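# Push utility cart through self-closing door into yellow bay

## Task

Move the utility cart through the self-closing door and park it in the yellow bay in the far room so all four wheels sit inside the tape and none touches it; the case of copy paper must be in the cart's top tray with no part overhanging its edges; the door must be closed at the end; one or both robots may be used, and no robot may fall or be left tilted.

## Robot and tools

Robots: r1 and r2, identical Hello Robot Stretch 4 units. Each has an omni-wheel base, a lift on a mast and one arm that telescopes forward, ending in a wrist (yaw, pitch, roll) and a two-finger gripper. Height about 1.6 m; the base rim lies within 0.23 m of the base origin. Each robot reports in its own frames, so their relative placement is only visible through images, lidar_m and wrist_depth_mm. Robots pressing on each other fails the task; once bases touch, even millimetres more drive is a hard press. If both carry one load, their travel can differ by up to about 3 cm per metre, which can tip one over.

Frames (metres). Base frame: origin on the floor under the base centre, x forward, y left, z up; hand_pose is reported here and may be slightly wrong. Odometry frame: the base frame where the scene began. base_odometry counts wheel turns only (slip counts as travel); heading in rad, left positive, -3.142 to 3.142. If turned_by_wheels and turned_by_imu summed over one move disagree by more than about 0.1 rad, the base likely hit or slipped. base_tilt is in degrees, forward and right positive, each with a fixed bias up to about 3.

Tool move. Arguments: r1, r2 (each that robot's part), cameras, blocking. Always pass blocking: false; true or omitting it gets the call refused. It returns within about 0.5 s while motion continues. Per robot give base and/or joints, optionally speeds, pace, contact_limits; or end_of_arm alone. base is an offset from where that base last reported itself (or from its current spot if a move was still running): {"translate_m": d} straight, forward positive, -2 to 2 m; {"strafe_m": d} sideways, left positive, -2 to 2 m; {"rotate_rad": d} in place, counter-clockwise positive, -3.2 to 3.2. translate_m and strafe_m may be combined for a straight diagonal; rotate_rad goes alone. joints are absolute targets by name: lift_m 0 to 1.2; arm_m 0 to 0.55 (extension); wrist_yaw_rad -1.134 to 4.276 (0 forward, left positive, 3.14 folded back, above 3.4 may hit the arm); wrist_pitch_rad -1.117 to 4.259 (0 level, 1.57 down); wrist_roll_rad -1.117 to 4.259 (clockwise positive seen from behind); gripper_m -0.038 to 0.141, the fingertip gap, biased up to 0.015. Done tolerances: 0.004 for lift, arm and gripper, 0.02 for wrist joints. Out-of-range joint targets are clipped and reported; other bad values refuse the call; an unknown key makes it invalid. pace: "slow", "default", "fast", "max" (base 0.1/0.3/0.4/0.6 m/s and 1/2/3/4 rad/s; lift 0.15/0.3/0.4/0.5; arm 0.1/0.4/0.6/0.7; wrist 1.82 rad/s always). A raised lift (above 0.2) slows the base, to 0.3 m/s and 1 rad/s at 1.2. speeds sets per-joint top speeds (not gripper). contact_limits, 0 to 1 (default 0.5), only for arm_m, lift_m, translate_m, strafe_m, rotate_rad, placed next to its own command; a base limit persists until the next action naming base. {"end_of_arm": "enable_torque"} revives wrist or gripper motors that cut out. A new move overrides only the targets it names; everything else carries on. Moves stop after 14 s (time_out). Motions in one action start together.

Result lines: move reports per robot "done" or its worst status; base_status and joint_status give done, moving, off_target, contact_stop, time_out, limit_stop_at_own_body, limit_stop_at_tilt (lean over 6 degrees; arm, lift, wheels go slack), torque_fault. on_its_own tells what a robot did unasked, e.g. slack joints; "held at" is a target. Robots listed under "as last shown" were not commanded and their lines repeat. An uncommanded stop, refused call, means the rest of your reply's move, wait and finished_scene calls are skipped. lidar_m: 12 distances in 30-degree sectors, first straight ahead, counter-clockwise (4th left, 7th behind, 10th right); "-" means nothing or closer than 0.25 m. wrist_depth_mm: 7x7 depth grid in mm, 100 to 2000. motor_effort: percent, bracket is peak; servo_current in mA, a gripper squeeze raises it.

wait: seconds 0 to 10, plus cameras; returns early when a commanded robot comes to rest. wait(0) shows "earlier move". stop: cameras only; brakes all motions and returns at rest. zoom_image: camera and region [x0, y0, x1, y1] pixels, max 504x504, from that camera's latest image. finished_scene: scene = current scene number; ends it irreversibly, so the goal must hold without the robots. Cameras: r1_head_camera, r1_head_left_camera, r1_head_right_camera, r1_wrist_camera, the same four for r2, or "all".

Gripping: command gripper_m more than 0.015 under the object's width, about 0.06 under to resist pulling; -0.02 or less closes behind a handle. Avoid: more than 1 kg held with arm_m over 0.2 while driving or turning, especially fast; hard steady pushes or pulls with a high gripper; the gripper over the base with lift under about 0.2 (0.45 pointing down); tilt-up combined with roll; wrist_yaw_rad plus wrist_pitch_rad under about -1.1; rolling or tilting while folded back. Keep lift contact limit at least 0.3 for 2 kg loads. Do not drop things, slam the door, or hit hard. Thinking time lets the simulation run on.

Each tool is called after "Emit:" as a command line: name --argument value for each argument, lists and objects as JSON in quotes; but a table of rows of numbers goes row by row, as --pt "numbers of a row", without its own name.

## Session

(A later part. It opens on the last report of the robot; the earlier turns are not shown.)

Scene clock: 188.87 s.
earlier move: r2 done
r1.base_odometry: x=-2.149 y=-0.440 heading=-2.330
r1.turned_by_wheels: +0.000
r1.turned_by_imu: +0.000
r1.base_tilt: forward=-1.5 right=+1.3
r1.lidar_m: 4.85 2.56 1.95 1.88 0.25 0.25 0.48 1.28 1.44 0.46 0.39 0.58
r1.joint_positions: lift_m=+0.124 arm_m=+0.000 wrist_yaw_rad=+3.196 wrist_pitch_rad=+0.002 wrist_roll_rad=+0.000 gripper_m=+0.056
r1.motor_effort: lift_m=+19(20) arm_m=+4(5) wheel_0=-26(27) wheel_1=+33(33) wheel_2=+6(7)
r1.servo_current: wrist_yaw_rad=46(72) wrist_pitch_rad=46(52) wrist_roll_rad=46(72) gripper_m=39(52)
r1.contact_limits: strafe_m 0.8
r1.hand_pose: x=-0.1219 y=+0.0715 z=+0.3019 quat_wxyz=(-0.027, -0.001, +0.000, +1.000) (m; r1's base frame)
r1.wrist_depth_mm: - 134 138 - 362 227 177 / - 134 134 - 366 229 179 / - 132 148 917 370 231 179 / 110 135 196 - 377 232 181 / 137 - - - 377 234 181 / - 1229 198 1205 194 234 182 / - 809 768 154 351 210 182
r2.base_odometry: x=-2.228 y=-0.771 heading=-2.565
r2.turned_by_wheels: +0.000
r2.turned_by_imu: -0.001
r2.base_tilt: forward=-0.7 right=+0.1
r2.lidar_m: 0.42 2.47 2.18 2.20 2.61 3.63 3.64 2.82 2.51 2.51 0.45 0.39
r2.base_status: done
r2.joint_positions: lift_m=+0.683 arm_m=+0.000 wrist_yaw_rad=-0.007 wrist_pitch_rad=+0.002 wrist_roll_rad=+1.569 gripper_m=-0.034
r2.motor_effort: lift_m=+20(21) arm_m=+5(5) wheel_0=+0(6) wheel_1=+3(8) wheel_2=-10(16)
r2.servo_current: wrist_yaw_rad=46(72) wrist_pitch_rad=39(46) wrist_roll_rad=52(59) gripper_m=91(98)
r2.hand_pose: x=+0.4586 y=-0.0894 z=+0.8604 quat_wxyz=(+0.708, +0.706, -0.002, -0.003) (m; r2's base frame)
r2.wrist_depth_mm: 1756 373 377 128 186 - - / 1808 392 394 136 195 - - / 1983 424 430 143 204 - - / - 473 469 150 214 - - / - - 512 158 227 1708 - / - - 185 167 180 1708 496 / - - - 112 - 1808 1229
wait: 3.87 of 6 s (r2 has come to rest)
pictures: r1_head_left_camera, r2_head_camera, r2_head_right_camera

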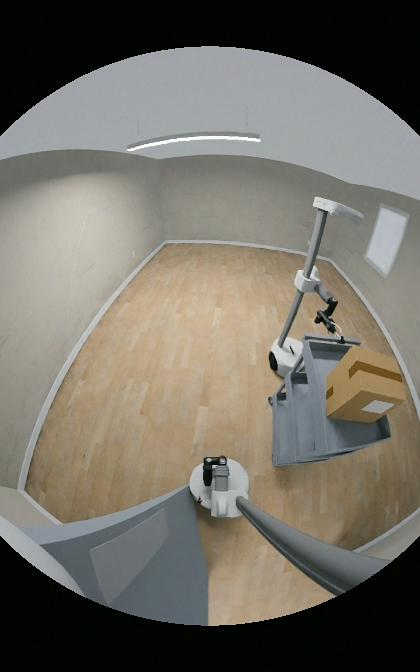

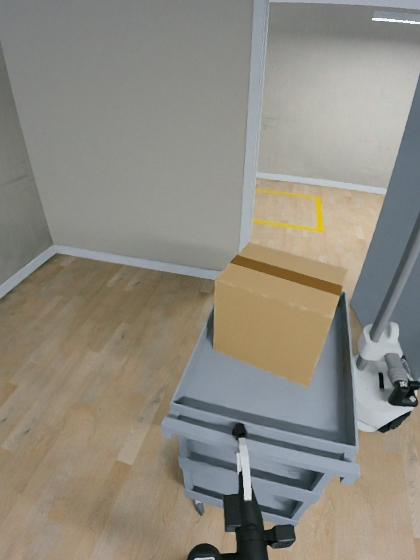

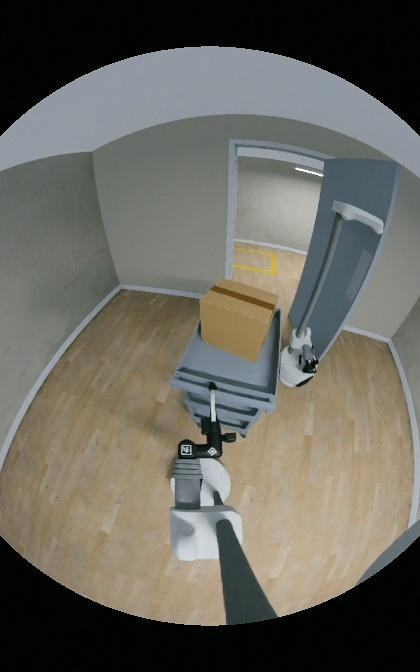

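Emit:
move --blocking false --cameras '[]' --r2 '{"base":{"rotate_rad":-0.3},"pace":"slow"}'

Emit:
wait --seconds 3 --cameras '[]'

Emit:
move --blocking false --cameras '[]' --r2 '{"base":{"strafe_m":0.24},"pace":"slow"}'

Emit:
wait --seconds 6 --cameras '["r2_head_camera","r2_head_right_camera","r1_head_left_camera"]'

Scene clock: 198.50 s.
move: r2 moving
r1: as last shown
r1.base_tilt: forward=-1.6 right=+1.3
r1.lidar_m: 4.86 2.51 1.96 1.88 0.25 0.25 0.48 1.29 1.46 0.44 0.34 0.55
r1.motor_effort: lift_m=+19(20) arm_m=+4(4) wheel_0=-27(27) wheel_1=+33(33) wheel_2=+6(7)
r1.servo_current: wrist_yaw_rad=33(59) wrist_pitch_rad=33(46) wrist_roll_rad=52(59) gripper_m=39(46)
r1.contact_limits: strafe_m 0.8
r1.wrist_depth_mm: - 134 138 - 359 227 177 / - 134 134 - 368 229 178 / - 132 148 931 373 231 180 / 109 135 196 - 375 232 181 / 137 - - - 377 234 182 / - 1205 198 1205 194 234 182 / - 809 759 154 351 210 182
r2.base_odometry: x=-2.228 y=-0.771 heading=-2.688
r2.turned_by_wheels: -0.123
r2.turned_by_imu: -0.119
r2.base_tilt: forward=-0.7 right=+0.1
r2.lidar_m: 0.41 0.44 2.21 2.17 2.49 3.64 3.63 3.03 2.53 2.50 1.23 0.40
r2.base_status: rotate_rad moving
r2.joint_positions: lift_m=+0.683 arm_m=+0.000 wrist_yaw_rad=+0.011 wrist_pitch_rad=+0.002 wrist_roll_rad=+1.569 gripper_m=-0.034
r2.measured_speeds: translate_m=+0.000 strafe_m=-0.001 rotate_rad=-0.485 lift_m=+0.000 arm_m=+0.000 wrist_yaw_rad=+0.001 wrist_pitch_rad=+0.000 wrist_roll_rad=+0.000
r2.motor_effort: lift_m=+20(20) arm_m=+5(5) wheel_0=+17(19) wheel_1=+10(10) wheel_2=+12(12)
r2.servo_current: wrist_yaw_rad=72(72) wrist_pitch_rad=46(46) wrist_roll_rad=52(59) gripper_m=91(98)
r2.hand_pose: x=+0.4602 y=-0.0842 z=+0.8604 quat_wxyz=(+0.708, +0.706, +0.005, +0.003) (m; r2's base frame)
r2.wrist_depth_mm: 1808 - - 139 195 - - / 1863 402 394 144 202 - - / 1921 427 421 149 210 - - / - 459 459 156 218 - - / - - 496 163 227 691 - / - - 185 169 180 1708 508 / - - - 112 243 1537 1229
pictures: none

Scene clock: 199.37 s.
earlier move: r2 done
r1.base_odometry: x=-2.149 y=-0.440 heading=-2.330
r1.turned_by_wheels: +0.000
r1.turned_by_imu: +0.000
r1.base_tilt: forward=-1.6 right=+1.3
r1.lidar_m: 4.84 2.50 1.95 1.88 0.25 0.25 0.47 1.29 1.46 0.40 0.38 0.52
r1.joint_positions: lift_m=+0.124 arm_m=+0.000 wrist_yaw_rad=+3.196 wrist_pitch_rad=+0.002 wrist_roll_rad=+0.000 gripper_m=+0.056
r1.motor_effort: lift_m=+19(20) arm_m=+4(4) wheel_0=-27(27) wheel_1=+33(33) wheel_2=+6(7)
r1.servo_current: wrist_yaw_rad=46(65) wrist_pitch_rad=39(52) wrist_roll_rad=39(65) gripper_m=39(46)
r1.contact_limits: strafe_m 0.8
r1.hand_pose: x=-0.1219 y=+0.0715 z=+0.3019 quat_wxyz=(-0.027, -0.001, +0.000, +1.000) (m; r1's base frame)
r1.wrist_depth_mm: - 134 138 - 362 227 177 / - 134 134 - 368 229 178 / - 132 148 917 370 231 180 / 109 135 196 - 373 232 181 / 137 - - - 375 234 181 / - 1229 198 1205 194 233 182 / - 809 759 154 351 210 182
r2.base_odometry: x=-2.228 y=-0.771 heading=-2.863
r2.turned_by_wheels: -0.175
r2.turned_by_imu: -0.170
r2.base_tilt: forward=-0.7 right=+0.1
r2.lidar_m: 0.35 0.37 2.27 2.19 2.28 3.21 3.72 3.52 2.60 2.51 2.63 0.43
r2.base_status: done
r2.joint_positions: lift_m=+0.683 arm_m=+0.000 wrist_yaw_rad=+0.005 wrist_pitch_rad=+0.002 wrist_roll_rad=+1.569 gripper_m=-0.034
r2.motor_effort: lift_m=+21(21) arm_m=+4(5) wheel_0=+5(19) wheel_1=+4(10) wheel_2=+8(15)
r2.servo_current: wrist_yaw_rad=46(78) wrist_pitch_rad=46(46) wrist_roll_rad=39(59) gripper_m=85(98)
r2.hand_pose: x=+0.4597 y=-0.0860 z=+0.8604 quat_wxyz=(+0.708, +0.706, +0.002, +0.001) (m; r2's base frame)
r2.wrist_depth_mm: - - - 186 251 1025 931 / - - - 185 246 1708 - / 1921 - 449 181 242 - - / 1983 455 452 178 239 - - / 1921 459 459 176 235 - - / - 469 185 173 180 - - / - 139 477 112 229 - -
wait: 0.87 of 3 s (r2 has come to rest)
pictures: none

Scene clock: 199.87 s.
move: r2 moving
r1: as last shown
r1.lidar_m: 4.84 2.48 1.95 1.88 0.25 0.25 0.47 1.27 1.43 0.37 0.40 0.54
r1.motor_effort: lift_m=+19(20) arm_m=+4(4) wheel_0=-26(27) wheel_1=+33(33) wheel_2=+6(7)
r1.servo_current: wrist_yaw_rad=52(59) wrist_pitch_rad=46(46) wrist_roll_rad=46(59) gripper_m=46(46)
r1.contact_limits: strafe_m 0.8
r1.wrist_depth_mm: - 134 138 - 362 227 177 / - 134 134 - 368 229 179 / - 132 148 917 373 230 180 / 110 135 196 - 375 231 181 / 137 - - - 375 233 182 / - 1229 198 1205 195 234 182 / - 809 759 154 351 210 182
r2.base_odometry: x=-2.224 y=-0.785 heading=-2.864
r2.turned_by_wheels: +0.000
r2.turned_by_imu: +0.000
r2.base_tilt: forward=-0.6 right=+0.1
r2.lidar_m: 0.35 0.43 2.27 2.14 2.28 3.19 3.68 3.48 2.62 2.52 2.65 0.43
r2.base_status: strafe_m moving
r2.joint_positions: lift_m=+0.683 arm_m=+0.000 wrist_yaw_rad=+0.003 wrist_pitch_rad=+0.002 wrist_roll_rad=+1.569 gripper_m=-0.034
r2.measured_speeds: translate_m=+0.001 strafe_m=+0.057 rotate_rad=-0.004 lift_m=+0.000 arm_m=+0.000 wrist_yaw_rad=-0.002 wrist_pitch_rad=+0.000 wrist_roll_rad=+0.000
r2.motor_effort: lift_m=+20(21) arm_m=+4(5) wheel_0=-10(11) wheel_1=+8(8) wheel_2=+1(7)
r2.servo_current: wrist_yaw_rad=33(59) wrist_pitch_rad=39(46) wrist_roll_rad=52(52) gripper_m=85(98)
r2.hand_pose: x=+0.4595 y=-0.0866 z=+0.8604 quat_wxyz=(+0.708, +0.706, +0.002, +0.000) (m; r2's base frame)
r2.wrist_depth_mm: - - - 188 251 1008 931 / 1921 - - 185 247 1808 - / 1983 - - 181 243 - - / 1983 455 452 179 239 - - / 1983 462 462 176 236 - - / 1921 466 184 173 179 - - / - 139 477 112 228 - -
pictures: none

Scene clock: 202.90 s.
earlier move: r2 done
r1.base_odometry: x=-2.149 y=-0.440 heading=-2.330
r1.turned_by_wheels: +0.000
r1.turned_by_imu: +0.000
r1.base_tilt: forward=-1.6 right=+1.3
r1.lidar_m: 4.84 2.49 1.95 1.89 0.25 0.25 0.48 1.29 1.45 0.56 0.43 0.66
r1.joint_positions: lift_m=+0.124 arm_m=+0.000 wrist_yaw_rad=+3.196 wrist_pitch_rad=+0.002 wrist_roll_rad=+0.000 gripper_m=+0.056
r1.motor_effort: lift_m=+19(20) arm_m=+4(4) wheel_0=-27(27) wheel_1=+33(33) wheel_2=+6(7)
r1.servo_current: wrist_yaw_rad=39(72) wrist_pitch_rad=33(52) wrist_roll_rad=59(72) gripper_m=46(46)
r1.contact_limits: strafe_m 0.8
r1.hand_pose: x=-0.1219 y=+0.0715 z=+0.3019 quat_wxyz=(-0.027, -0.001, +0.000, +1.000) (m; r1's base frame)
r1.wrist_depth_mm: - 134 138 - 362 227 178 / - 134 134 - 366 229 178 / - 132 148 917 370 230 180 / 110 135 196 - 377 233 181 / 137 - - - 377 233 182 / - 1229 198 1182 194 234 181 / - 809 750 154 351 210 182
r2.base_odometry: x=-2.162 y=-1.002 heading=-2.864
r2.turned_by_wheels: +0.000
r2.turned_by_imu: -0.001
r2.base_tilt: forward=-0.6 right=+0.1
r2.lidar_m: 0.39 2.22 2.02 1.93 2.05 2.88 3.70 3.79 2.83 2.72 2.89 0.40
r2.base_status: done
r2.joint_positions: lift_m=+0.683 arm_m=+0.000 wrist_yaw_rad=-0.005 wrist_pitch_rad=+0.002 wrist_roll_rad=+1.569 gripper_m=-0.034
r2.motor_effort: lift_m=+20(21) arm_m=+4(5) wheel_0=-8(13) wheel_1=+2(9) wheel_2=+0(7)
r2.servo_current: wrist_yaw_rad=52(65) wrist_pitch_rad=39(46) wrist_roll_rad=39(59) gripper_m=91(104)
r2.hand_pose: x=+0.4588 y=-0.0889 z=+0.8604 quat_wxyz=(+0.708, +0.706, -0.001, -0.003) (m; r2's base frame)
r2.wrist_depth_mm: - - - 143 198 - - / - 404 397 147 204 - - / 1921 430 427 152 213 - - / 1983 473 459 160 221 - - / - 496 500 166 229 788 - / 1983 - 182 171 181 1708 512 / - - - 112 247 1708 1229
wait: 3.03 of 6 s (r2 has come to rest)
pictures: r1_head_left_camera, r2_head_camera, r2_head_right_camera

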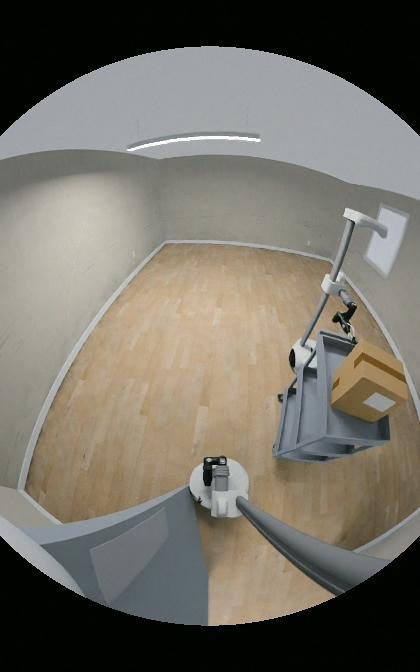

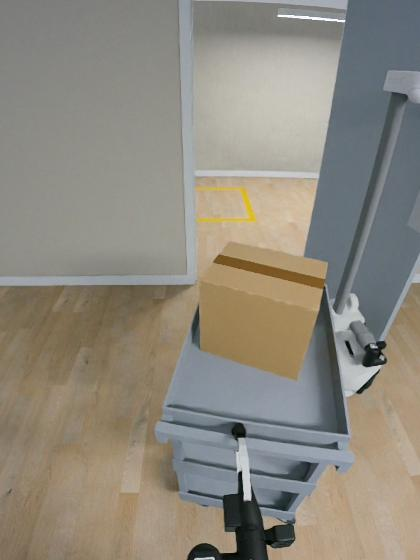

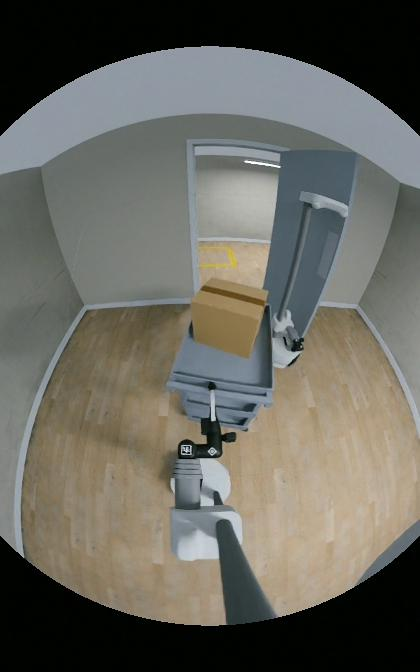

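Emit:
move --blocking false --cameras '[]' --r2 '{"base":{"strafe_m":-0.15},"pace":"slow"}'

Emit:
wait --seconds 4 --cameras '[]'

Emit:
move --blocking false --cameras '[]' --r2 '{"base":{"translate_m":0.4},"pace":"slow"}'

Emit:
wait --seconds 6 --cameras '["r2_head_camera","r2_head_right_camera","r1_head_left_camera"]'

Scene clock: 217.43 s.
move: r2 moving
r1: as last shown
r1.lidar_m: 4.85 2.51 1.92 1.88 0.25 0.25 0.46 1.30 1.46 0.57 0.42 0.65
r1.motor_effort: lift_m=+20(20) arm_m=+4(4) wheel_0=-26(27) wheel_1=+33(33) wheel_2=+6(7)
r1.servo_current: wrist_yaw_rad=46(59) wrist_pitch_rad=46(46) wrist_roll_rad=46(65) gripper_m=39(46)
r1.contact_limits: strafe_m 0.8
r1.wrist_depth_mm: - 134 138 - 362 227 177 / - 134 134 - 366 229 179 / - 132 148 917 370 231 180 / 109 135 196 - 375 232 181 / 137 - - - 377 233 182 / - 1205 198 1205 194 234 182 / - 809 768 154 351 211 181
r2.base_odometry: x=-2.166 y=-0.988 heading=-2.864
r2.turned_by_wheels: +0.000
r2.turned_by_imu: +0.001
r2.base_tilt: forward=-0.7 right=+0.1
r2.lidar_m: 0.41 2.26 2.04 1.95 2.06 2.88 3.72 3.79 2.79 2.73 2.87 0.37
r2.base_status: strafe_m moving
r2.joint_positions: lift_m=+0.683 arm_m=+0.000 wrist_yaw_rad=-0.001 wrist_pitch_rad=+0.002 wrist_roll_rad=+1.569 gripper_m=-0.034
r2.measured_speeds: translate_m=+0.000 strafe_m=-0.056 rotate_rad=+0.000 lift_m=+0.000 arm_m=+0.000 wrist_yaw_rad=+0.025 wrist_pitch_rad=+0.000 wrist_roll_rad=+0.000
r2.motor_effort: lift_m=+20(20) arm_m=+4(5) wheel_0=+9(9) wheel_1=-8(8) wheel_2=+0(1)
r2.servo_current: wrist_yaw_rad=52(59) wrist_pitch_rad=39(46) wrist_roll_rad=46(59) gripper_m=98(98)
r2.hand_pose: x=+0.4592 y=-0.0877 z=+0.8604 quat_wxyz=(+0.708, +0.706, +0.000, -0.001) (m; r2's base frame)
r2.wrist_depth_mm: - - - 139 194 - - / 1921 397 397 144 202 - - / 1921 427 424 150 211 - - / 1921 466 455 157 220 - - / 1983 496 492 164 229 732 - / 1983 - 183 169 180 1708 512 / - - - 112 246 1708 1205
pictures: none

Scene clock: 219.60 s.
earlier move: r2 done
r1.base_odometry: x=-2.149 y=-0.440 heading=-2.330
r1.turned_by_wheels: +0.000
r1.turned_by_imu: +0.000
r1.base_tilt: forward=-1.6 right=+1.3
r1.lidar_m: 4.84 2.49 1.92 1.89 0.25 0.25 0.47 1.29 1.45 0.45 0.39 0.55
r1.joint_positions: lift_m=+0.124 arm_m=+0.000 wrist_yaw_rad=+3.196 wrist_pitch_rad=+0.002 wrist_roll_rad=+0.000 gripper_m=+0.056
r1.motor_effort: lift_m=+19(20) arm_m=+4(4) wheel_0=-26(27) wheel_1=+33(33) wheel_2=+7(7)
r1.servo_current: wrist_yaw_rad=65(65) wrist_pitch_rad=39(52) wrist_roll_rad=46(65) gripper_m=46(46)
r1.contact_limits: strafe_m 0.8
r1.hand_pose: x=-0.1219 y=+0.0715 z=+0.3019 quat_wxyz=(-0.027, -0.001, +0.000, +1.000) (m; r1's base frame)
r1.wrist_depth_mm: - 134 138 - 362 226 177 / - 134 134 - 366 229 179 / - 132 148 917 373 231 180 / 110 135 196 - 375 232 181 / 137 - - - 375 233 181 / - 1229 198 1205 194 234 182 / - 820 759 154 351 211 182
r2.base_odometry: x=-2.203 y=-0.858 heading=-2.864
r2.turned_by_wheels: +0.000
r2.turned_by_imu: +0.001
r2.base_tilt: forward=-0.6 right=+0.1
r2.lidar_m: 0.39 0.41 2.13 2.09 2.23 3.11 3.68 3.59 2.69 2.58 2.73 0.41
r2.base_status: done
r2.joint_positions: lift_m=+0.683 arm_m=+0.000 wrist_yaw_rad=+0.005 wrist_pitch_rad=+0.002 wrist_roll_rad=+1.569 gripper_m=-0.034
r2.motor_effort: lift_m=+20(20) arm_m=+5(5) wheel_0=+6(16) wheel_1=-5(9) wheel_2=+0(2)
r2.servo_current: wrist_yaw_rad=52(65) wrist_pitch_rad=39(46) wrist_roll_rad=39(72) gripper_m=85(98)
r2.hand_pose: x=+0.4597 y=-0.0858 z=+0.8604 quat_wxyz=(+0.708, +0.706, +0.003, +0.001) (m; r2's base frame)
r2.wrist_depth_mm: 1078 - - 165 223 1078 - / 1983 - - 166 226 - - / 1863 433 436 168 228 - - / 1983 459 449 169 229 - - / 1983 469 469 171 232 - - / 1983 488 185 172 180 - - / - - - 112 236 1618 508
wait: 2.17 of 4 s (r2 has come to rest)
pictures: none

Scene clock: 220.10 s.
move: r2 moving
r1: as last shown
r1.lidar_m: 4.87 2.52 1.94 1.88 0.25 0.25 0.47 1.30 1.47 0.42 0.38 0.56
r1.motor_effort: lift_m=+19(19) arm_m=+4(4) wheel_0=-27(27) wheel_1=+33(33) wheel_2=+6(7)
r1.servo_current: wrist_yaw_rad=39(59) wrist_pitch_rad=33(46) wrist_roll_rad=46(52) gripper_m=39(46)
r1.contact_limits: strafe_m 0.8
r1.wrist_depth_mm: - 134 138 - 362 227 177 / - 134 134 - 366 229 178 / - 132 148 904 370 230 180 / 109 135 196 - 373 232 181 / 137 - - - 377 233 181 / - 1229 198 1229 194 233 181 / - 809 759 154 351 210 182
r2.base_odometry: x=-2.215 y=-0.861 heading=-2.864
r2.turned_by_wheels: +0.000
r2.turned_by_imu: +0.000
r2.base_tilt: forward=-0.7 right=+0.1
r2.lidar_m: 0.37 0.44 2.16 2.10 2.18 3.02 3.71 3.62 2.70 2.58 2.73 0.39
r2.base_status: translate_m moving
r2.joint_positions: lift_m=+0.683 arm_m=+0.000 wrist_yaw_rad=+0.002 wrist_pitch_rad=+0.002 wrist_roll_rad=+1.569 gripper_m=-0.034
r2.measured_speeds: translate_m=+0.047 strafe_m=+0.000 rotate_rad=-0.001 lift_m=+0.000 arm_m=+0.000 wrist_yaw_rad=-0.018 wrist_pitch_rad=+0.000 wrist_roll_rad=+0.000
r2.motor_effort: lift_m=+20(21) arm_m=+4(5) wheel_0=+8(11) wheel_1=+7(7) wheel_2=-12(12)
r2.servo_current: wrist_yaw_rad=52(65) wrist_pitch_rad=39(46) wrist_roll_rad=46(59) gripper_m=98(98)
r2.hand_pose: x=+0.4595 y=-0.0867 z=+0.8604 quat_wxyz=(+0.708, +0.706, +0.002, +0.000) (m; r2's base frame)
r2.wrist_depth_mm: 1042 - - 168 229 1060 - / 1921 - - 169 229 - - / 1983 430 433 170 230 - - / 1983 459 445 171 230 - - / - 469 466 172 232 - - / 1983 484 185 171 181 - - / - - - 112 234 1618 512
pictures: none

Scene clock: 224.87 s.
earlier move: r2 done
r1.base_odometry: x=-2.149 y=-0.440 heading=-2.330
r1.turned_by_wheels: +0.000
r1.turned_by_imu: +0.000
r1.base_tilt: forward=-1.6 right=+1.3
r1.lidar_m: 4.84 2.50 1.93 1.89 0.25 0.25 0.47 1.28 0.34 0.35 0.38 0.87
r1.joint_positions: lift_m=+0.124 arm_m=+0.000 wrist_yaw_rad=+3.196 wrist_pitch_rad=+0.002 wrist_roll_rad=+0.000 gripper_m=+0.056
r1.motor_effort: lift_m=+19(20) arm_m=+4(5) wheel_0=-27(27) wheel_1=+33(33) wheel_2=+6(7)
r1.servo_current: wrist_yaw_rad=52(72) wrist_pitch_rad=46(52) wrist_roll_rad=65(65) gripper_m=39(52)
r1.contact_limits: strafe_m 0.8
r1.hand_pose: x=-0.1219 y=+0.0715 z=+0.3019 quat_wxyz=(-0.027, -0.001, +0.000, +1.000) (m; r1's base frame)
r1.wrist_depth_mm: - 134 138 - 364 227 177 / - 134 134 - 366 229 178 / - 132 148 917 373 232 180 / 110 135 196 - 377 232 181 / 137 - - - 377 234 182 / - 1229 198 1205 195 234 182 / - 809 759 154 349 211 181
r2.base_odometry: x=-2.588 y=-0.967 heading=-2.864
r2.turned_by_wheels: +0.000
r2.turned_by_imu: -0.002
r2.base_tilt: forward=-0.7 right=+0.1
r2.lidar_m: 0.35 1.82 2.17 2.08 2.20 3.05 4.16 3.61 2.67 2.60 0.87 0.42
r2.base_status: done
r2.joint_positions: lift_m=+0.683 arm_m=+0.000 wrist_yaw_rad=-0.004 wrist_pitch_rad=+0.002 wrist_roll_rad=+1.569 gripper_m=-0.034
r2.motor_effort: lift_m=+20(21) arm_m=+4(5) wheel_0=+1(11) wheel_1=+4(9) wheel_2=-8(17)
r2.servo_current: wrist_yaw_rad=52(65) wrist_pitch_rad=39(52) wrist_roll_rad=39(65) gripper_m=91(98)
r2.hand_pose: x=+0.4589 y=-0.0886 z=+0.8604 quat_wxyz=(+0.708, +0.706, -0.001, -0.002) (m; r2's base frame)
r2.wrist_depth_mm: - - - 170 230 - - / - - - 171 231 - - / - 439 433 170 230 - - / - 459 452 171 231 - - / 1661 473 473 171 232 - - / - 477 185 172 180 - - / - - - 112 232 - 504
wait: 4.77 of 6 s (r2 has come to rest)
pictures: r1_head_left_camera, r2_head_camera, r2_head_right_camera

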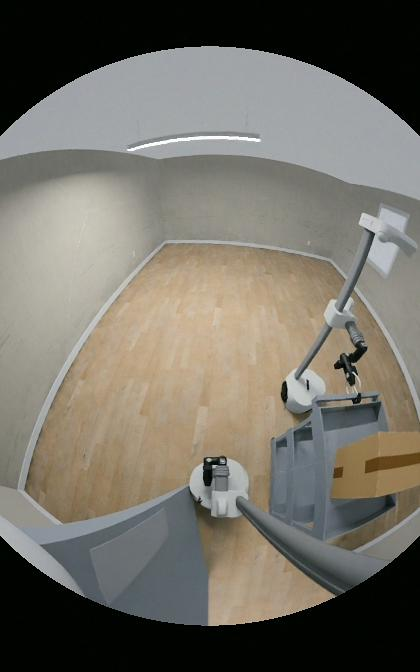

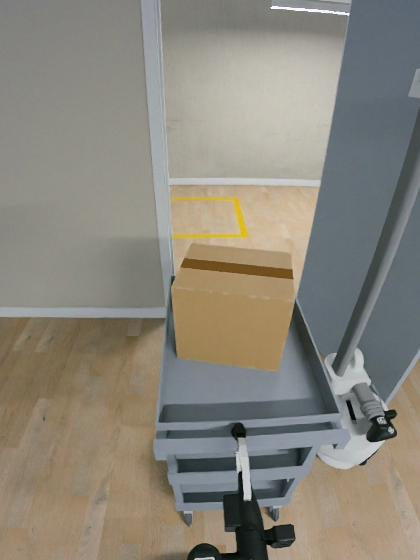

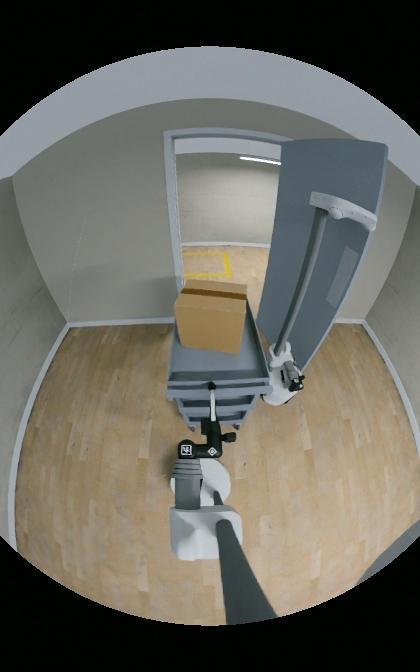

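Emit:
move --blocking false --cameras '[]' --r2 '{"base":{"translate_m":0.4},"pace":"slow"}'

Emit:
wait --seconds 6 --cameras '["r2_head_camera","r2_head_right_camera"]'

Scene clock: 231.47 s.
move: r2 moving
r1: as last shown
r1.lidar_m: 4.86 2.53 1.94 1.88 0.25 0.25 0.46 1.29 0.35 0.33 0.38 0.88
r1.motor_effort: lift_m=+19(20) arm_m=+4(5) wheel_0=-26(27) wheel_1=+33(33) wheel_2=+6(6)
r1.servo_current: wrist_yaw_rad=46(59) wrist_pitch_rad=39(46) wrist_roll_rad=52(52) gripper_m=39(46)
r1.contact_limits: strafe_m 0.8
r1.wrist_depth_mm: - 134 138 - 362 227 178 / - 134 134 - 366 229 179 / - 132 148 917 370 231 180 / 110 135 196 - 377 232 181 / 137 - - - 377 233 182 / - 1229 198 1205 195 233 182 / - 809 759 154 349 211 182
r2.base_odometry: x=-2.600 y=-0.971 heading=-2.864
r2.turned_by_wheels: +0.000
r2.turned_by_imu: +0.000
r2.base_tilt: forward=-0.8 right=+0.0
r2.lidar_m: 0.38 1.82 2.16 2.07 2.21 3.05 4.17 3.63 2.70 2.58 0.86 0.41
r2.base_status: translate_m moving
r2.joint_positions: lift_m=+0.683 arm_m=+0.000 wrist_yaw_rad=-0.004 wrist_pitch_rad=+0.002 wrist_roll_rad=+1.569 gripper_m=-0.034
r2.measured_speeds: translate_m=+0.049 strafe_m=+0.000 rotate_rad=-0.001 lift_m=+0.000 arm_m=+0.000 wrist_yaw_rad=+0.000 wrist_pitch_rad=+0.000 wrist_roll_rad=+0.000
r2.motor_effort: lift_m=+20(20) arm_m=+5(5) wheel_0=+4(8) wheel_1=+6(7) wheel_2=-15(15)
r2.servo_current: wrist_yaw_rad=52(59) wrist_pitch_rad=39(46) wrist_roll_rad=46(52) gripper_m=91(98)
r2.hand_pose: x=+0.4589 y=-0.0886 z=+0.8604 quat_wxyz=(+0.708, +0.706, -0.001, -0.002) (m; r2's base frame)
r2.wrist_depth_mm: - - - 170 231 - - / - - - 170 231 - - / - 436 433 171 230 - - / - 452 449 170 231 - - / - 477 466 171 231 - - / - 480 185 172 180 - - / - - - 112 232 - 508
pictures: none

Scene clock: 236.23 s.
earlier move: r2 done
r1.base_odometry: x=-2.149 y=-0.440 heading=-2.330
r1.turned_by_wheels: +0.000
r1.turned_by_imu: +0.000
r1.base_tilt: forward=-1.6 right=+1.3
r1.lidar_m: 4.85 2.53 1.97 1.89 0.25 0.25 0.47 0.48 0.35 0.34 0.57 4.37
r1.joint_positions: lift_m=+0.124 arm_m=+0.000 wrist_yaw_rad=+3.196 wrist_pitch_rad=+0.002 wrist_roll_rad=+0.000 gripper_m=+0.056
r1.motor_effort: lift_m=+19(20) arm_m=+4(5) wheel_0=-27(27) wheel_1=+33(33) wheel_2=+6(7)
r1.servo_current: wrist_yaw_rad=52(78) wrist_pitch_rad=39(52) wrist_roll_rad=20(65) gripper_m=39(46)
r1.contact_limits: strafe_m 0.8
r1.hand_pose: x=-0.1219 y=+0.0715 z=+0.3019 quat_wxyz=(-0.027, -0.001, +0.000, +1.000) (m; r1's base frame)
r1.wrist_depth_mm: - 134 138 - 362 226 177 / - 134 134 - 366 229 178 / - 132 148 917 370 231 180 / 110 135 196 - 375 232 181 / 137 1708 - - 379 233 182 / - 1118 198 1229 195 234 182 / - 759 759 154 351 211 182
r2.base_odometry: x=-2.972 y=-1.077 heading=-2.864
r2.turned_by_wheels: +0.000
r2.turned_by_imu: -0.001
r2.base_tilt: forward=-0.7 right=+0.1
r2.lidar_m: 0.36 1.40 2.00 2.07 2.18 3.03 - 3.64 2.71 2.62 0.61 0.42
r2.base_status: done
r2.joint_positions: lift_m=+0.683 arm_m=+0.000 wrist_yaw_rad=-0.004 wrist_pitch_rad=+0.002 wrist_roll_rad=+1.569 gripper_m=-0.034
r2.motor_effort: lift_m=+20(21) arm_m=+5(5) wheel_0=+3(8) wheel_1=+5(7) wheel_2=-10(16)
r2.servo_current: wrist_yaw_rad=39(72) wrist_pitch_rad=46(52) wrist_roll_rad=52(59) gripper_m=91(98)
r2.hand_pose: x=+0.4589 y=-0.0886 z=+0.8604 quat_wxyz=(+0.708, +0.706, -0.001, -0.002) (m; r2's base frame)
r2.wrist_depth_mm: - - - 168 228 1708 - / - - - 169 229 - - / - 439 436 170 229 - - / - 455 449 170 230 - - / - 477 469 171 232 - - / - 484 185 171 180 - - / - - - 112 233 - 508
wait: 4.77 of 6 s (r2 has come to rest)
pictures: r2_head_camera, r2_head_right_camera

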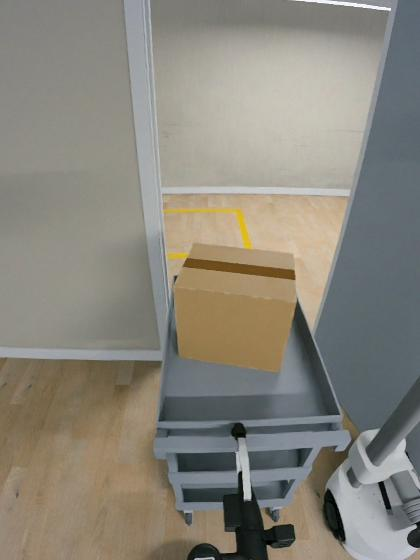

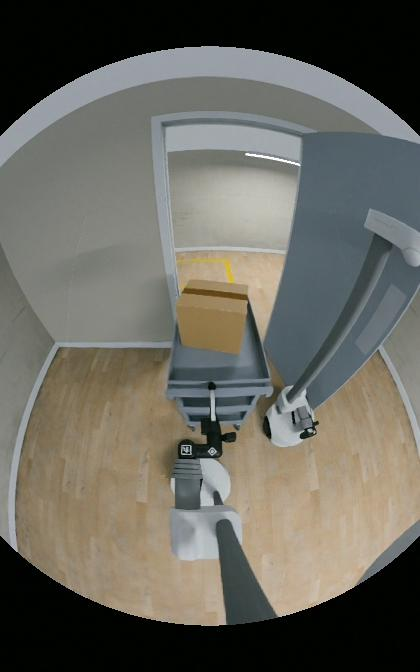

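Emit:
move --blocking false --cameras '[]' --r2 '{"base":{"translate_m":0.4,"strafe_m":-0.03},"pace":"slow"}'

Emit:
wait --seconds 6 --cameras '["r2_head_camera","r2_head_right_camera"]'

Scene clock: 241.07 s.
move: r2 moving
r1: as last shown
r1.lidar_m: 4.85 2.51 1.92 1.90 0.25 0.25 0.46 0.49 0.36 0.36 0.59 4.39
r1.motor_effort: lift_m=+19(20) arm_m=+4(4) wheel_0=-27(27) wheel_1=+33(33) wheel_2=+6(7)
r1.servo_current: wrist_yaw_rad=33(59) wrist_pitch_rad=39(46) wrist_roll_rad=52(65) gripper_m=39(46)
r1.contact_limits: strafe_m 0.8
r1.wrist_depth_mm: - 134 138 - 362 227 177 / - 134 134 - 366 229 179 / - 132 148 917 370 231 180 / 110 135 196 - 375 232 181 / 137 1756 - - 377 234 182 / - 1098 198 1205 195 234 182 / - 759 759 154 351 210 182
r2.base_odometry: x=-2.985 y=-1.079 heading=-2.864
r2.turned_by_wheels: +0.000
r2.turned_by_imu: +0.000
r2.base_tilt: forward=-0.7 right=+0.1
r2.lidar_m: 0.38 1.38 1.97 2.07 2.19 3.03 - 3.65 2.71 2.60 0.58 0.43
r2.base_status: translate_m moving; strafe_m moving
r2.joint_positions: lift_m=+0.683 arm_m=+0.000 wrist_yaw_rad=-0.004 wrist_pitch_rad=+0.002 wrist_roll_rad=+1.569 gripper_m=-0.034
r2.measured_speeds: translate_m=+0.048 strafe_m=-0.003 rotate_rad=-0.001 lift_m=+0.000 arm_m=+0.000 wrist_yaw_rad=+0.000 wrist_pitch_rad=+0.000 wrist_roll_rad=+0.000
r2.motor_effort: lift_m=+20(21) arm_m=+4(5) wheel_0=+6(8) wheel_1=+6(8) wheel_2=-14(15)
r2.servo_current: wrist_yaw_rad=52(59) wrist_pitch_rad=39(52) wrist_roll_rad=46(52) gripper_m=91(91)
r2.hand_pose: x=+0.4589 y=-0.0886 z=+0.8604 quat_wxyz=(+0.708, +0.706, -0.001, -0.002) (m; r2's base frame)
r2.wrist_depth_mm: - - - 167 228 1708 - / - - - 168 228 - - / - 436 433 169 229 - - / - 459 449 170 230 - - / - 477 466 171 231 - - / - 488 185 171 180 - - / - - - 112 233 - 508
pictures: none

Scene clock: 245.87 s.
earlier move: r2 done
r1.base_odometry: x=-2.149 y=-0.440 heading=-2.330
r1.turned_by_wheels: +0.000
r1.turned_by_imu: +0.000
r1.base_tilt: forward=-1.6 right=+1.3
r1.lidar_m: 4.86 2.55 1.94 1.90 0.25 0.25 0.47 0.54 0.53 0.48 0.57 4.36
r1.joint_positions: lift_m=+0.124 arm_m=+0.000 wrist_yaw_rad=+3.196 wrist_pitch_rad=+0.002 wrist_roll_rad=+0.000 gripper_m=+0.056
r1.motor_effort: lift_m=+19(20) arm_m=+4(4) wheel_0=-27(28) wheel_1=+33(33) wheel_2=+6(7)
r1.servo_current: wrist_yaw_rad=26(72) wrist_pitch_rad=46(52) wrist_roll_rad=52(78) gripper_m=46(52)
r1.contact_limits: strafe_m 0.8
r1.hand_pose: x=-0.1219 y=+0.0715 z=+0.3019 quat_wxyz=(-0.027, -0.001, +0.000, +1.000) (m; r1's base frame)
r1.wrist_depth_mm: - 134 138 - 362 226 177 / - 134 134 - 366 229 179 / - 132 148 917 373 231 180 / 109 135 196 - 375 232 181 / 137 - - - 377 233 182 / - 1118 198 1229 195 234 182 / - 809 768 154 349 210 182
r2.base_odometry: x=-3.365 y=-1.157 heading=-2.864
r2.turned_by_wheels: +0.001
r2.turned_by_imu: +0.002
r2.base_tilt: forward=-0.7 right=+0.1
r2.lidar_m: 0.38 0.42 1.40 2.09 2.20 3.09 - 3.60 2.66 0.48 0.55 0.42
r2.base_status: done
r2.joint_positions: lift_m=+0.683 arm_m=+0.000 wrist_yaw_rad=+0.000 wrist_pitch_rad=+0.002 wrist_roll_rad=+1.569 gripper_m=-0.034
r2.motor_effort: lift_m=+20(21) arm_m=+4(5) wheel_0=+7(14) wheel_1=+4(8) wheel_2=-6(16)
r2.servo_current: wrist_yaw_rad=46(59) wrist_pitch_rad=46(52) wrist_roll_rad=46(59) gripper_m=85(104)
r2.hand_pose: x=+0.4592 y=-0.0875 z=+0.8604 quat_wxyz=(+0.708, +0.706, +0.001, -0.001) (m; r2's base frame)
r2.wrist_depth_mm: - - - 167 225 1756 - / - - - 167 227 - - / - 433 430 168 228 - - / - 455 449 169 230 - - / - - 469 171 232 - - / - - 184 171 179 723 - / - - - 112 232 - 504
wait: 4.80 of 6 s (r2 has come to rest)
pictures: r2_head_camera, r2_head_right_camera

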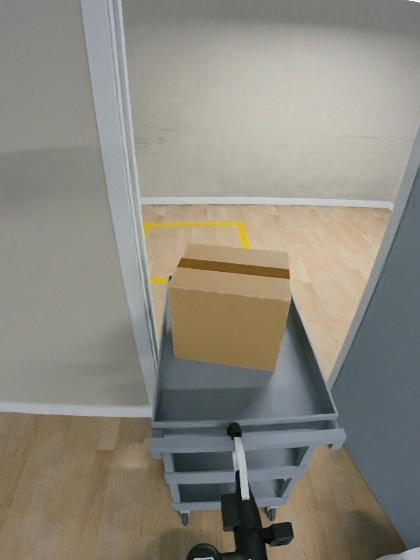

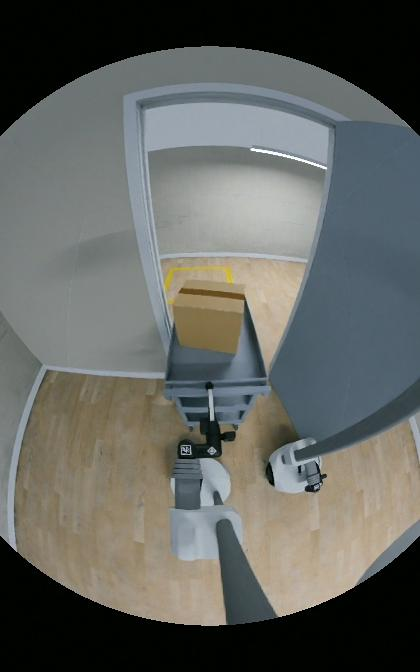

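Emit:
move --blocking false --cameras '[]' --r2 '{"base":{"translate_m":0.4,"strafe_m":-0.05},"pace":"slow"}'

Emit:
wait --seconds 6 --cameras '["r2_head_camera","r2_head_right_camera"]'

Scene clock: 254.43 s.
move: r2 moving
r1: as last shown
r1.lidar_m: 4.85 2.52 1.97 1.89 0.26 0.25 0.44 0.51 0.54 0.46 3.01 4.38
r1.motor_effort: lift_m=+19(20) arm_m=+4(4) wheel_0=-27(27) wheel_1=+33(33) wheel_2=+6(7)
r1.servo_current: wrist_yaw_rad=39(59) wrist_pitch_rad=39(46) wrist_roll_rad=52(52) gripper_m=46(46)
r1.contact_limits: strafe_m 0.8
r1.wrist_depth_mm: - 134 138 - 362 226 177 / - 134 134 - 366 229 178 / - 132 148 917 370 231 180 / 110 135 196 - 375 231 181 / 137 - - - 377 233 181 / - 1118 198 1205 194 234 182 / - 809 759 154 351 210 182
r2.base_odometry: x=-3.377 y=-1.159 heading=-2.863
r2.turned_by_wheels: +0.000
r2.turned_by_imu: +0.001
r2.base_tilt: forward=-0.7 right=+0.0
r2.lidar_m: 0.38 0.40 1.40 2.11 2.22 3.09 - 3.64 0.63 0.47 0.55 0.41
r2.base_status: translate_m moving; strafe_m moving
r2.joint_positions: lift_m=+0.683 arm_m=+0.000 wrist_yaw_rad=+0.000 wrist_pitch_rad=+0.002 wrist_roll_rad=+1.569 gripper_m=-0.034
r2.measured_speeds: translate_m=+0.048 strafe_m=-0.007 rotate_rad=+0.002 lift_m=+0.000 arm_m=+0.000 wrist_yaw_rad=+0.000 wrist_pitch_rad=+0.000 wrist_roll_rad=+0.000
r2.motor_effort: lift_m=+20(21) arm_m=+4(5) wheel_0=+11(12) wheel_1=+6(7) wheel_2=-10(13)
r2.servo_current: wrist_yaw_rad=52(52) wrist_pitch_rad=39(46) wrist_roll_rad=52(59) gripper_m=91(98)
r2.hand_pose: x=+0.4592 y=-0.0875 z=+0.8604 quat_wxyz=(+0.708, +0.706, +0.001, -0.001) (m; r2's base frame)
r2.wrist_depth_mm: - - - 166 225 1708 - / - - - 167 227 - - / - 433 436 168 229 - - / - 452 449 169 229 - - / - 477 466 171 231 - - / - - 184 171 180 723 - / - - - 112 234 - 512
pictures: none

Scene clock: 259.23 s.
earlier move: r2 done
r1.base_odometry: x=-2.149 y=-0.440 heading=-2.330
r1.turned_by_wheels: +0.000
r1.turned_by_imu: +0.000
r1.base_tilt: forward=-1.6 right=+1.3
r1.lidar_m: 4.86 2.53 1.96 1.88 0.25 0.25 0.44 0.61 0.53 2.83 2.99 4.35
r1.joint_positions: lift_m=+0.124 arm_m=+0.000 wrist_yaw_rad=+3.196 wrist_pitch_rad=+0.002 wrist_roll_rad=+0.000 gripper_m=+0.056
r1.motor_effort: lift_m=+19(20) arm_m=+4(4) wheel_0=-27(28) wheel_1=+33(33) wheel_2=+6(7)
r1.servo_current: wrist_yaw_rad=72(72) wrist_pitch_rad=46(52) wrist_roll_rad=26(78) gripper_m=46(52)
r1.contact_limits: strafe_m 0.8
r1.hand_pose: x=-0.1219 y=+0.0715 z=+0.3019 quat_wxyz=(-0.027, -0.001, +0.000, +1.000) (m; r1's base frame)
r1.wrist_depth_mm: - 134 138 - 362 227 177 / - 134 134 - 368 229 178 / - 132 148 917 370 230 179 / 109 135 196 - 375 232 181 / 137 - 1983 - 377 234 182 / - 1205 198 1205 195 234 181 / - 820 759 154 349 211 182
r2.base_odometry: x=-3.763 y=-1.219 heading=-2.863
r2.turned_by_wheels: +0.000
r2.turned_by_imu: +0.003
r2.base_tilt: forward=-0.7 right=+0.0
r2.lidar_m: 0.35 0.38 0.80 2.14 2.24 3.14 - 0.74 0.52 0.67 0.70 0.43
r2.base_status: done
r2.joint_positions: lift_m=+0.683 arm_m=+0.000 wrist_yaw_rad=+0.002 wrist_pitch_rad=+0.002 wrist_roll_rad=+1.569 gripper_m=-0.034
r2.motor_effort: lift_m=+20(21) arm_m=+4(5) wheel_0=+8(15) wheel_1=+5(8) wheel_2=-5(13)
r2.servo_current: wrist_yaw_rad=46(59) wrist_pitch_rad=39(46) wrist_roll_rad=52(59) gripper_m=91(98)
r2.hand_pose: x=+0.4595 y=-0.0867 z=+0.8604 quat_wxyz=(+0.708, +0.706, +0.002, +0.000) (m; r2's base frame)
r2.wrist_depth_mm: - - - 173 235 1756 - / - - - 173 232 1863 - / - 439 439 172 232 - - / - 455 449 172 233 - - / - 469 466 173 233 - - / - - 185 171 179 - - / - - 492 112 232 1576 517
wait: 4.80 of 6 s (r2 has come to rest)
pictures: r2_head_camera, r2_head_right_camera

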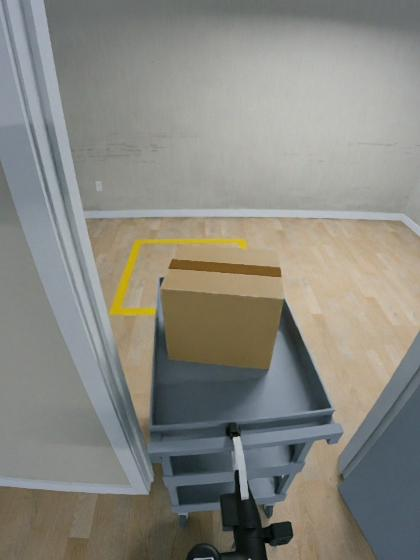

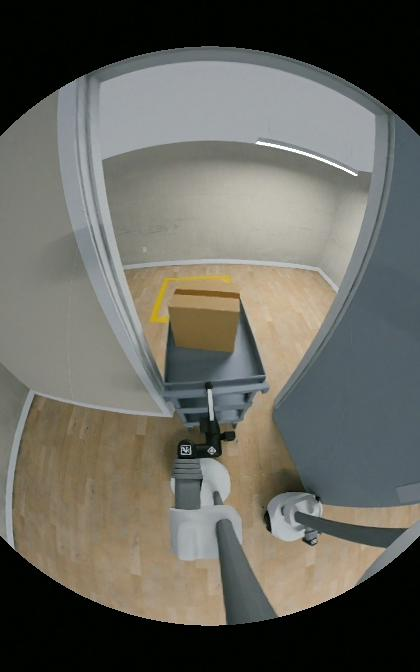

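Emit:
move --blocking false --cameras '[]' --r2 '{"base":{"translate_m":0.35,"strafe_m":-0.07},"pace":"slow"}'

Emit:
wait --seconds 6 --cameras '["r2_head_camera","r2_head_right_camera","r2_head_left_camera"]'

Scene clock: 266.40 s.
move: r2 moving
r1: as last shown
r1.lidar_m: 4.85 2.52 1.95 1.89 0.25 0.25 0.45 0.63 0.52 2.82 3.01 4.37
r1.motor_effort: lift_m=+19(20) arm_m=+4(4) wheel_0=-27(27) wheel_1=+33(33) wheel_2=+6(7)
r1.servo_current: wrist_yaw_rad=39(59) wrist_pitch_rad=39(46) wrist_roll_rad=46(59) gripper_m=39(52)
r1.contact_limits: strafe_m 0.8
r1.wrist_depth_mm: - 134 138 - 362 226 177 / - 134 134 - 368 229 178 / - 132 148 917 370 231 180 / 109 135 196 - 375 232 181 / 137 - - - 377 233 181 / - 1229 198 1205 195 233 182 / - 809 759 154 351 211 182
r2.base_odometry: x=-3.775 y=-1.220 heading=-2.863
r2.turned_by_wheels: +0.001
r2.turned_by_imu: +0.001
r2.base_tilt: forward=-0.7 right=+0.1
r2.lidar_m: 0.37 0.38 0.81 2.13 2.23 3.13 - 0.67 0.51 0.70 0.70 0.44
r2.base_status: translate_m moving; strafe_m moving
r2.joint_positions: lift_m=+0.683 arm_m=+0.000 wrist_yaw_rad=+0.002 wrist_pitch_rad=+0.002 wrist_roll_rad=+1.569 gripper_m=-0.034
r2.measured_speeds: translate_m=+0.047 strafe_m=-0.010 rotate_rad=-0.001 lift_m=+0.000 arm_m=+0.000 wrist_yaw_rad=+0.000 wrist_pitch_rad=+0.000 wrist_roll_rad=+0.000
r2.motor_effort: lift_m=+20(21) arm_m=+4(5) wheel_0=+9(16) wheel_1=+6(7) wheel_2=-10(12)
r2.servo_current: wrist_yaw_rad=39(52) wrist_pitch_rad=39(46) wrist_roll_rad=52(52) gripper_m=91(98)
r2.hand_pose: x=+0.4595 y=-0.0867 z=+0.8604 quat_wxyz=(+0.708, +0.706, +0.002, +0.000) (m; r2's base frame)
r2.wrist_depth_mm: - - - 173 234 1661 - / - - - 173 234 1863 - / - 442 433 172 232 - - / - 455 449 172 233 - - / - 473 462 172 233 - - / - - 185 171 180 - - / - - 500 112 231 1576 521
pictures: none

Scene clock: 270.73 s.
earlier move: r2 done
r1.base_odometry: x=-2.149 y=-0.440 heading=-2.330
r1.turned_by_wheels: +0.000
r1.turned_by_imu: +0.000
r1.base_tilt: forward=-1.5 right=+1.3
r1.lidar_m: 4.86 2.53 1.94 1.89 0.25 0.25 0.46 0.70 0.81 2.82 3.03 4.41
r1.joint_positions: lift_m=+0.124 arm_m=+0.000 wrist_yaw_rad=+3.196 wrist_pitch_rad=+0.002 wrist_roll_rad=+0.000 gripper_m=+0.056
r1.motor_effort: lift_m=+19(20) arm_m=+4(4) wheel_0=-27(27) wheel_1=+33(33) wheel_2=+7(7)
r1.servo_current: wrist_yaw_rad=46(72) wrist_pitch_rad=33(52) wrist_roll_rad=46(72) gripper_m=46(52)
r1.contact_limits: strafe_m 0.8
r1.hand_pose: x=-0.1219 y=+0.0715 z=+0.3019 quat_wxyz=(-0.027, -0.001, +0.000, +1.000) (m; r1's base frame)
r1.wrist_depth_mm: - 134 138 - 362 227 177 / - 134 134 - 368 229 178 / - 132 148 917 373 230 180 / 109 135 196 - 375 232 181 / 138 931 1756 - 377 233 182 / 732 820 198 1205 195 233 182 / - 768 759 154 351 210 182
r2.base_odometry: x=-4.118 y=-1.248 heading=-2.862
r2.turned_by_wheels: +0.000
r2.turned_by_imu: +0.003
r2.base_tilt: forward=-0.7 right=+0.1
r2.lidar_m: 0.35 0.36 0.34 0.97 2.31 3.26 - 0.68 0.65 0.54 0.55 0.44
r2.base_status: done
r2.joint_positions: lift_m=+0.683 arm_m=+0.000 wrist_yaw_rad=+0.003 wrist_pitch_rad=+0.002 wrist_roll_rad=+1.569 gripper_m=-0.034
r2.motor_effort: lift_m=+20(21) arm_m=+4(5) wheel_0=+7(16) wheel_1=+6(8) wheel_2=-6(12)
r2.servo_current: wrist_yaw_rad=46(59) wrist_pitch_rad=39(52) wrist_roll_rad=52(65) gripper_m=91(104)
r2.hand_pose: x=+0.4595 y=-0.0865 z=+0.8604 quat_wxyz=(+0.708, +0.706, +0.002, +0.000) (m; r2's base frame)
r2.wrist_depth_mm: - - - 187 250 1756 1255 / - - - 185 245 1863 - / - - - 181 242 - - / - 452 452 178 237 - - / - 462 459 176 235 - - / - - 185 171 179 - - / - - 477 112 229 - -
wait: 4.33 of 6 s (r2 has come to rest)
pictures: r2_head_camera, r2_head_left_camera, r2_head_right_camera

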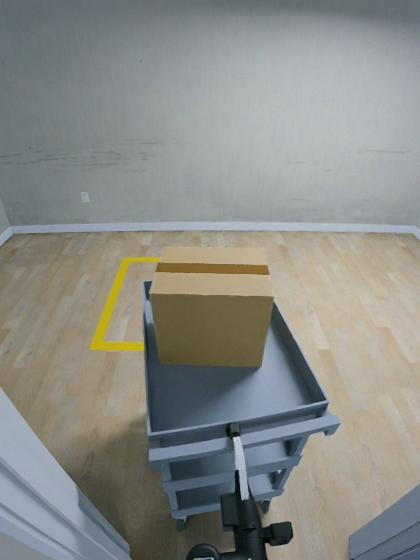

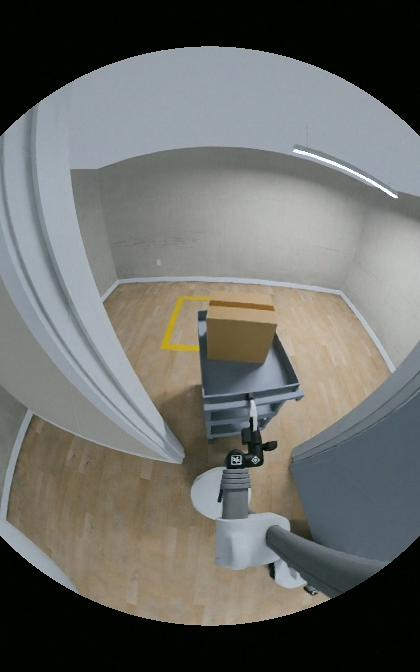

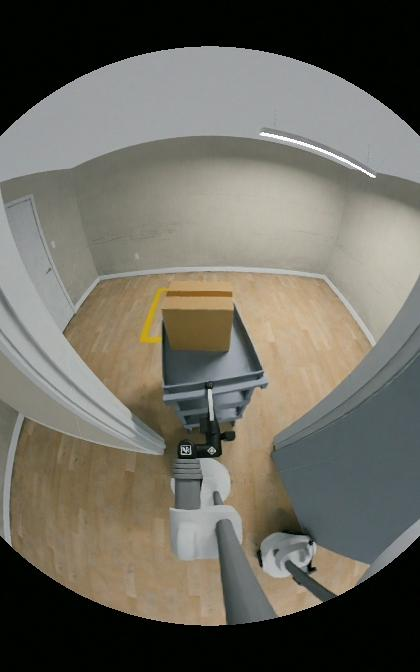

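Emit:
move --blocking false

Scene clock: 288.87 s.
r1.base_odometry: x=-2.149 y=-0.440 heading=-2.330
r1.turned_by_wheels: +0.000
r1.turned_by_imu: +0.000
r1.base_tilt: forward=-1.6 right=+1.3
r1.lidar_m: 4.83 2.51 1.92 1.88 0.25 0.25 0.46 0.67 0.78 2.81 2.99 4.33
r1.base_status: not commanded
r1.joint_positions: lift_m=+0.124 arm_m=+0.000 wrist_yaw_rad=+3.196 wrist_pitch_rad=+0.002 wrist_roll_rad=+0.000 gripper_m=+0.056
r1.joint_status: not commanded
r1.measured_speeds: all 0
r1.motor_effort: lift_m=+19(20) arm_m=+4(4) wheel_0=-26(27) wheel_1=+33(33) wheel_2=+6(7)
r1.servo_current: wrist_yaw_rad=52(72) wrist_pitch_rad=46(52) wrist_roll_rad=59(72) gripper_m=46(52)
r1.contact_limits: strafe_m 0.8
r1.hand_pose: x=-0.1219 y=+0.0715 z=+0.3019 quat_wxyz=(-0.027, -0.001, +0.000, +1.000) (m; r1's base frame)
r1.wrist_depth_mm: - 134 138 - 362 226 178 / - 134 134 - 368 229 179 / - 132 148 917 373 231 180 / 109 135 196 - 375 232 181 / 138 946 1756 - 377 234 182 / 732 820 198 1205 194 234 182 / - 778 759 154 351 211 181
r2.base_odometry: x=-4.118 y=-1.248 heading=-2.862
r2.turned_by_wheels: +0.000
r2.turned_by_imu: +0.000
r2.base_tilt: forward=-0.7 right=+0.0
r2.lidar_m: 0.34 0.37 0.36 0.96 2.31 3.24 - 0.69 0.63 0.55 0.54 0.44
r2.base_status: done
r2.joint_positions: lift_m=+0.683 arm_m=+0.000 wrist_yaw_rad=+0.003 wrist_pitch_rad=+0.002 wrist_roll_rad=+1.569 gripper_m=-0.034
r2.joint_status: not commanded
r2.measured_speeds: all 0
r2.motor_effort: lift_m=+20(21) arm_m=+4(5) wheel_0=+7(16) wheel_1=+6(8) wheel_2=-6(12)
r2.servo_current: wrist_yaw_rad=46(59) wrist_pitch_rad=33(52) wrist_roll_rad=39(65) gripper_m=91(104)
r2.hand_pose: x=+0.4595 y=-0.0865 z=+0.8604 quat_wxyz=(+0.708, +0.706, +0.002, +0.000) (m; r2's base frame)
r2.wrist_depth_mm: - - - 187 250 1708 1229 / - - - 185 245 1863 - / - - - 180 242 - - / - 455 449 178 237 - - / - 462 462 175 235 - - / - - 185 172 180 - - / - - 473 112 228 - -
pictures: r1_head_camera, r1_head_left_camera, r1_head_right_camera, r1_wrist_camera, r2_head_camera, r2_head_left_camera, r2_head_right_camera, r2_wrist_camera
Images, in order (width x height): r1_head_camera 420x560, r1_head_left_camera 420x672, r1_head_right_camera 420x672, r1_wrist_camera 616x392, r2_head_camera 420x560, r2_head_left_camera 420x672, r2_head_right_camera 420x672, r2_wrist_camera 616x392.

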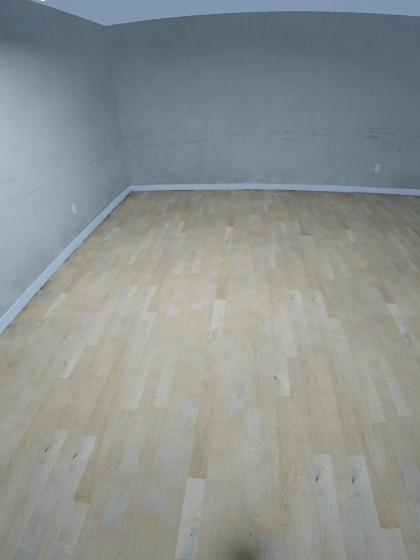

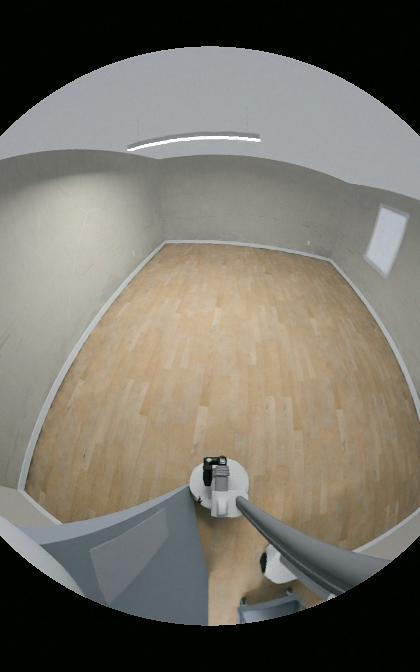

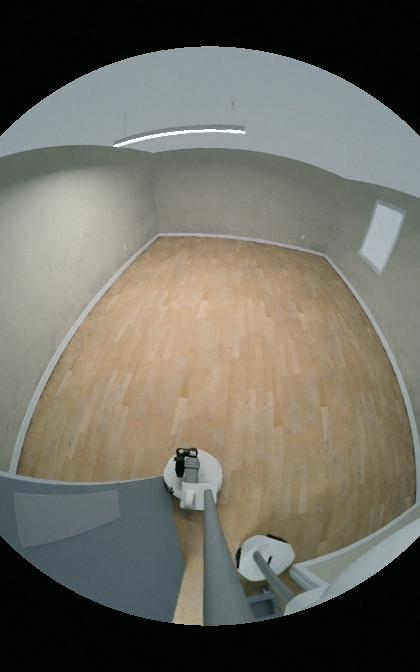

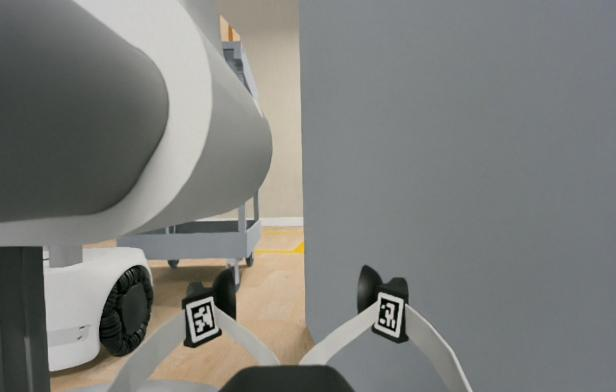

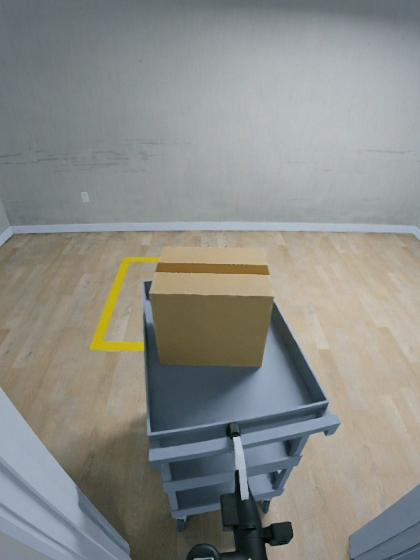

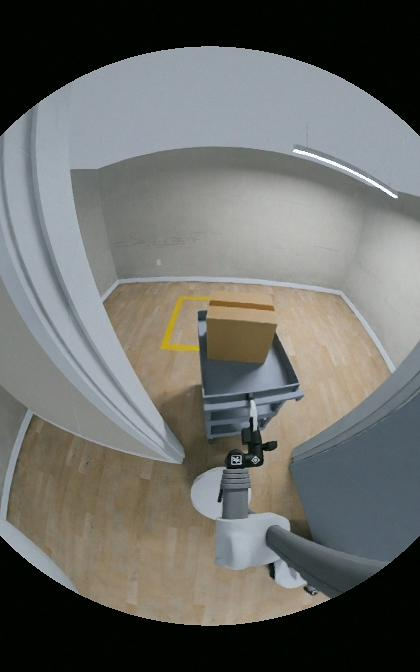

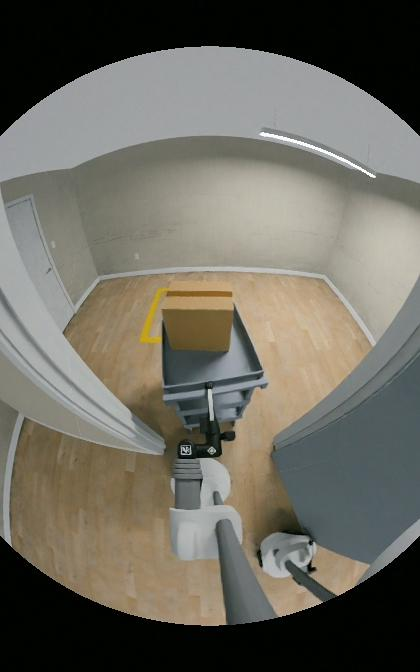

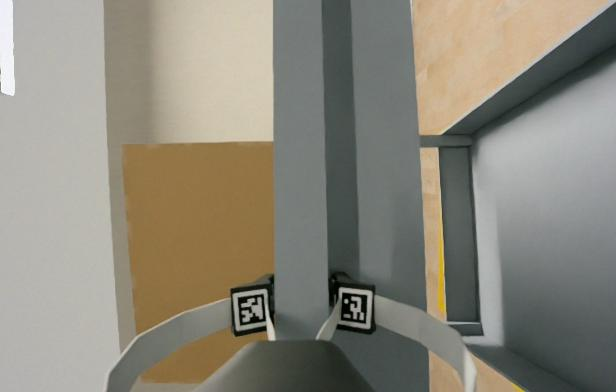

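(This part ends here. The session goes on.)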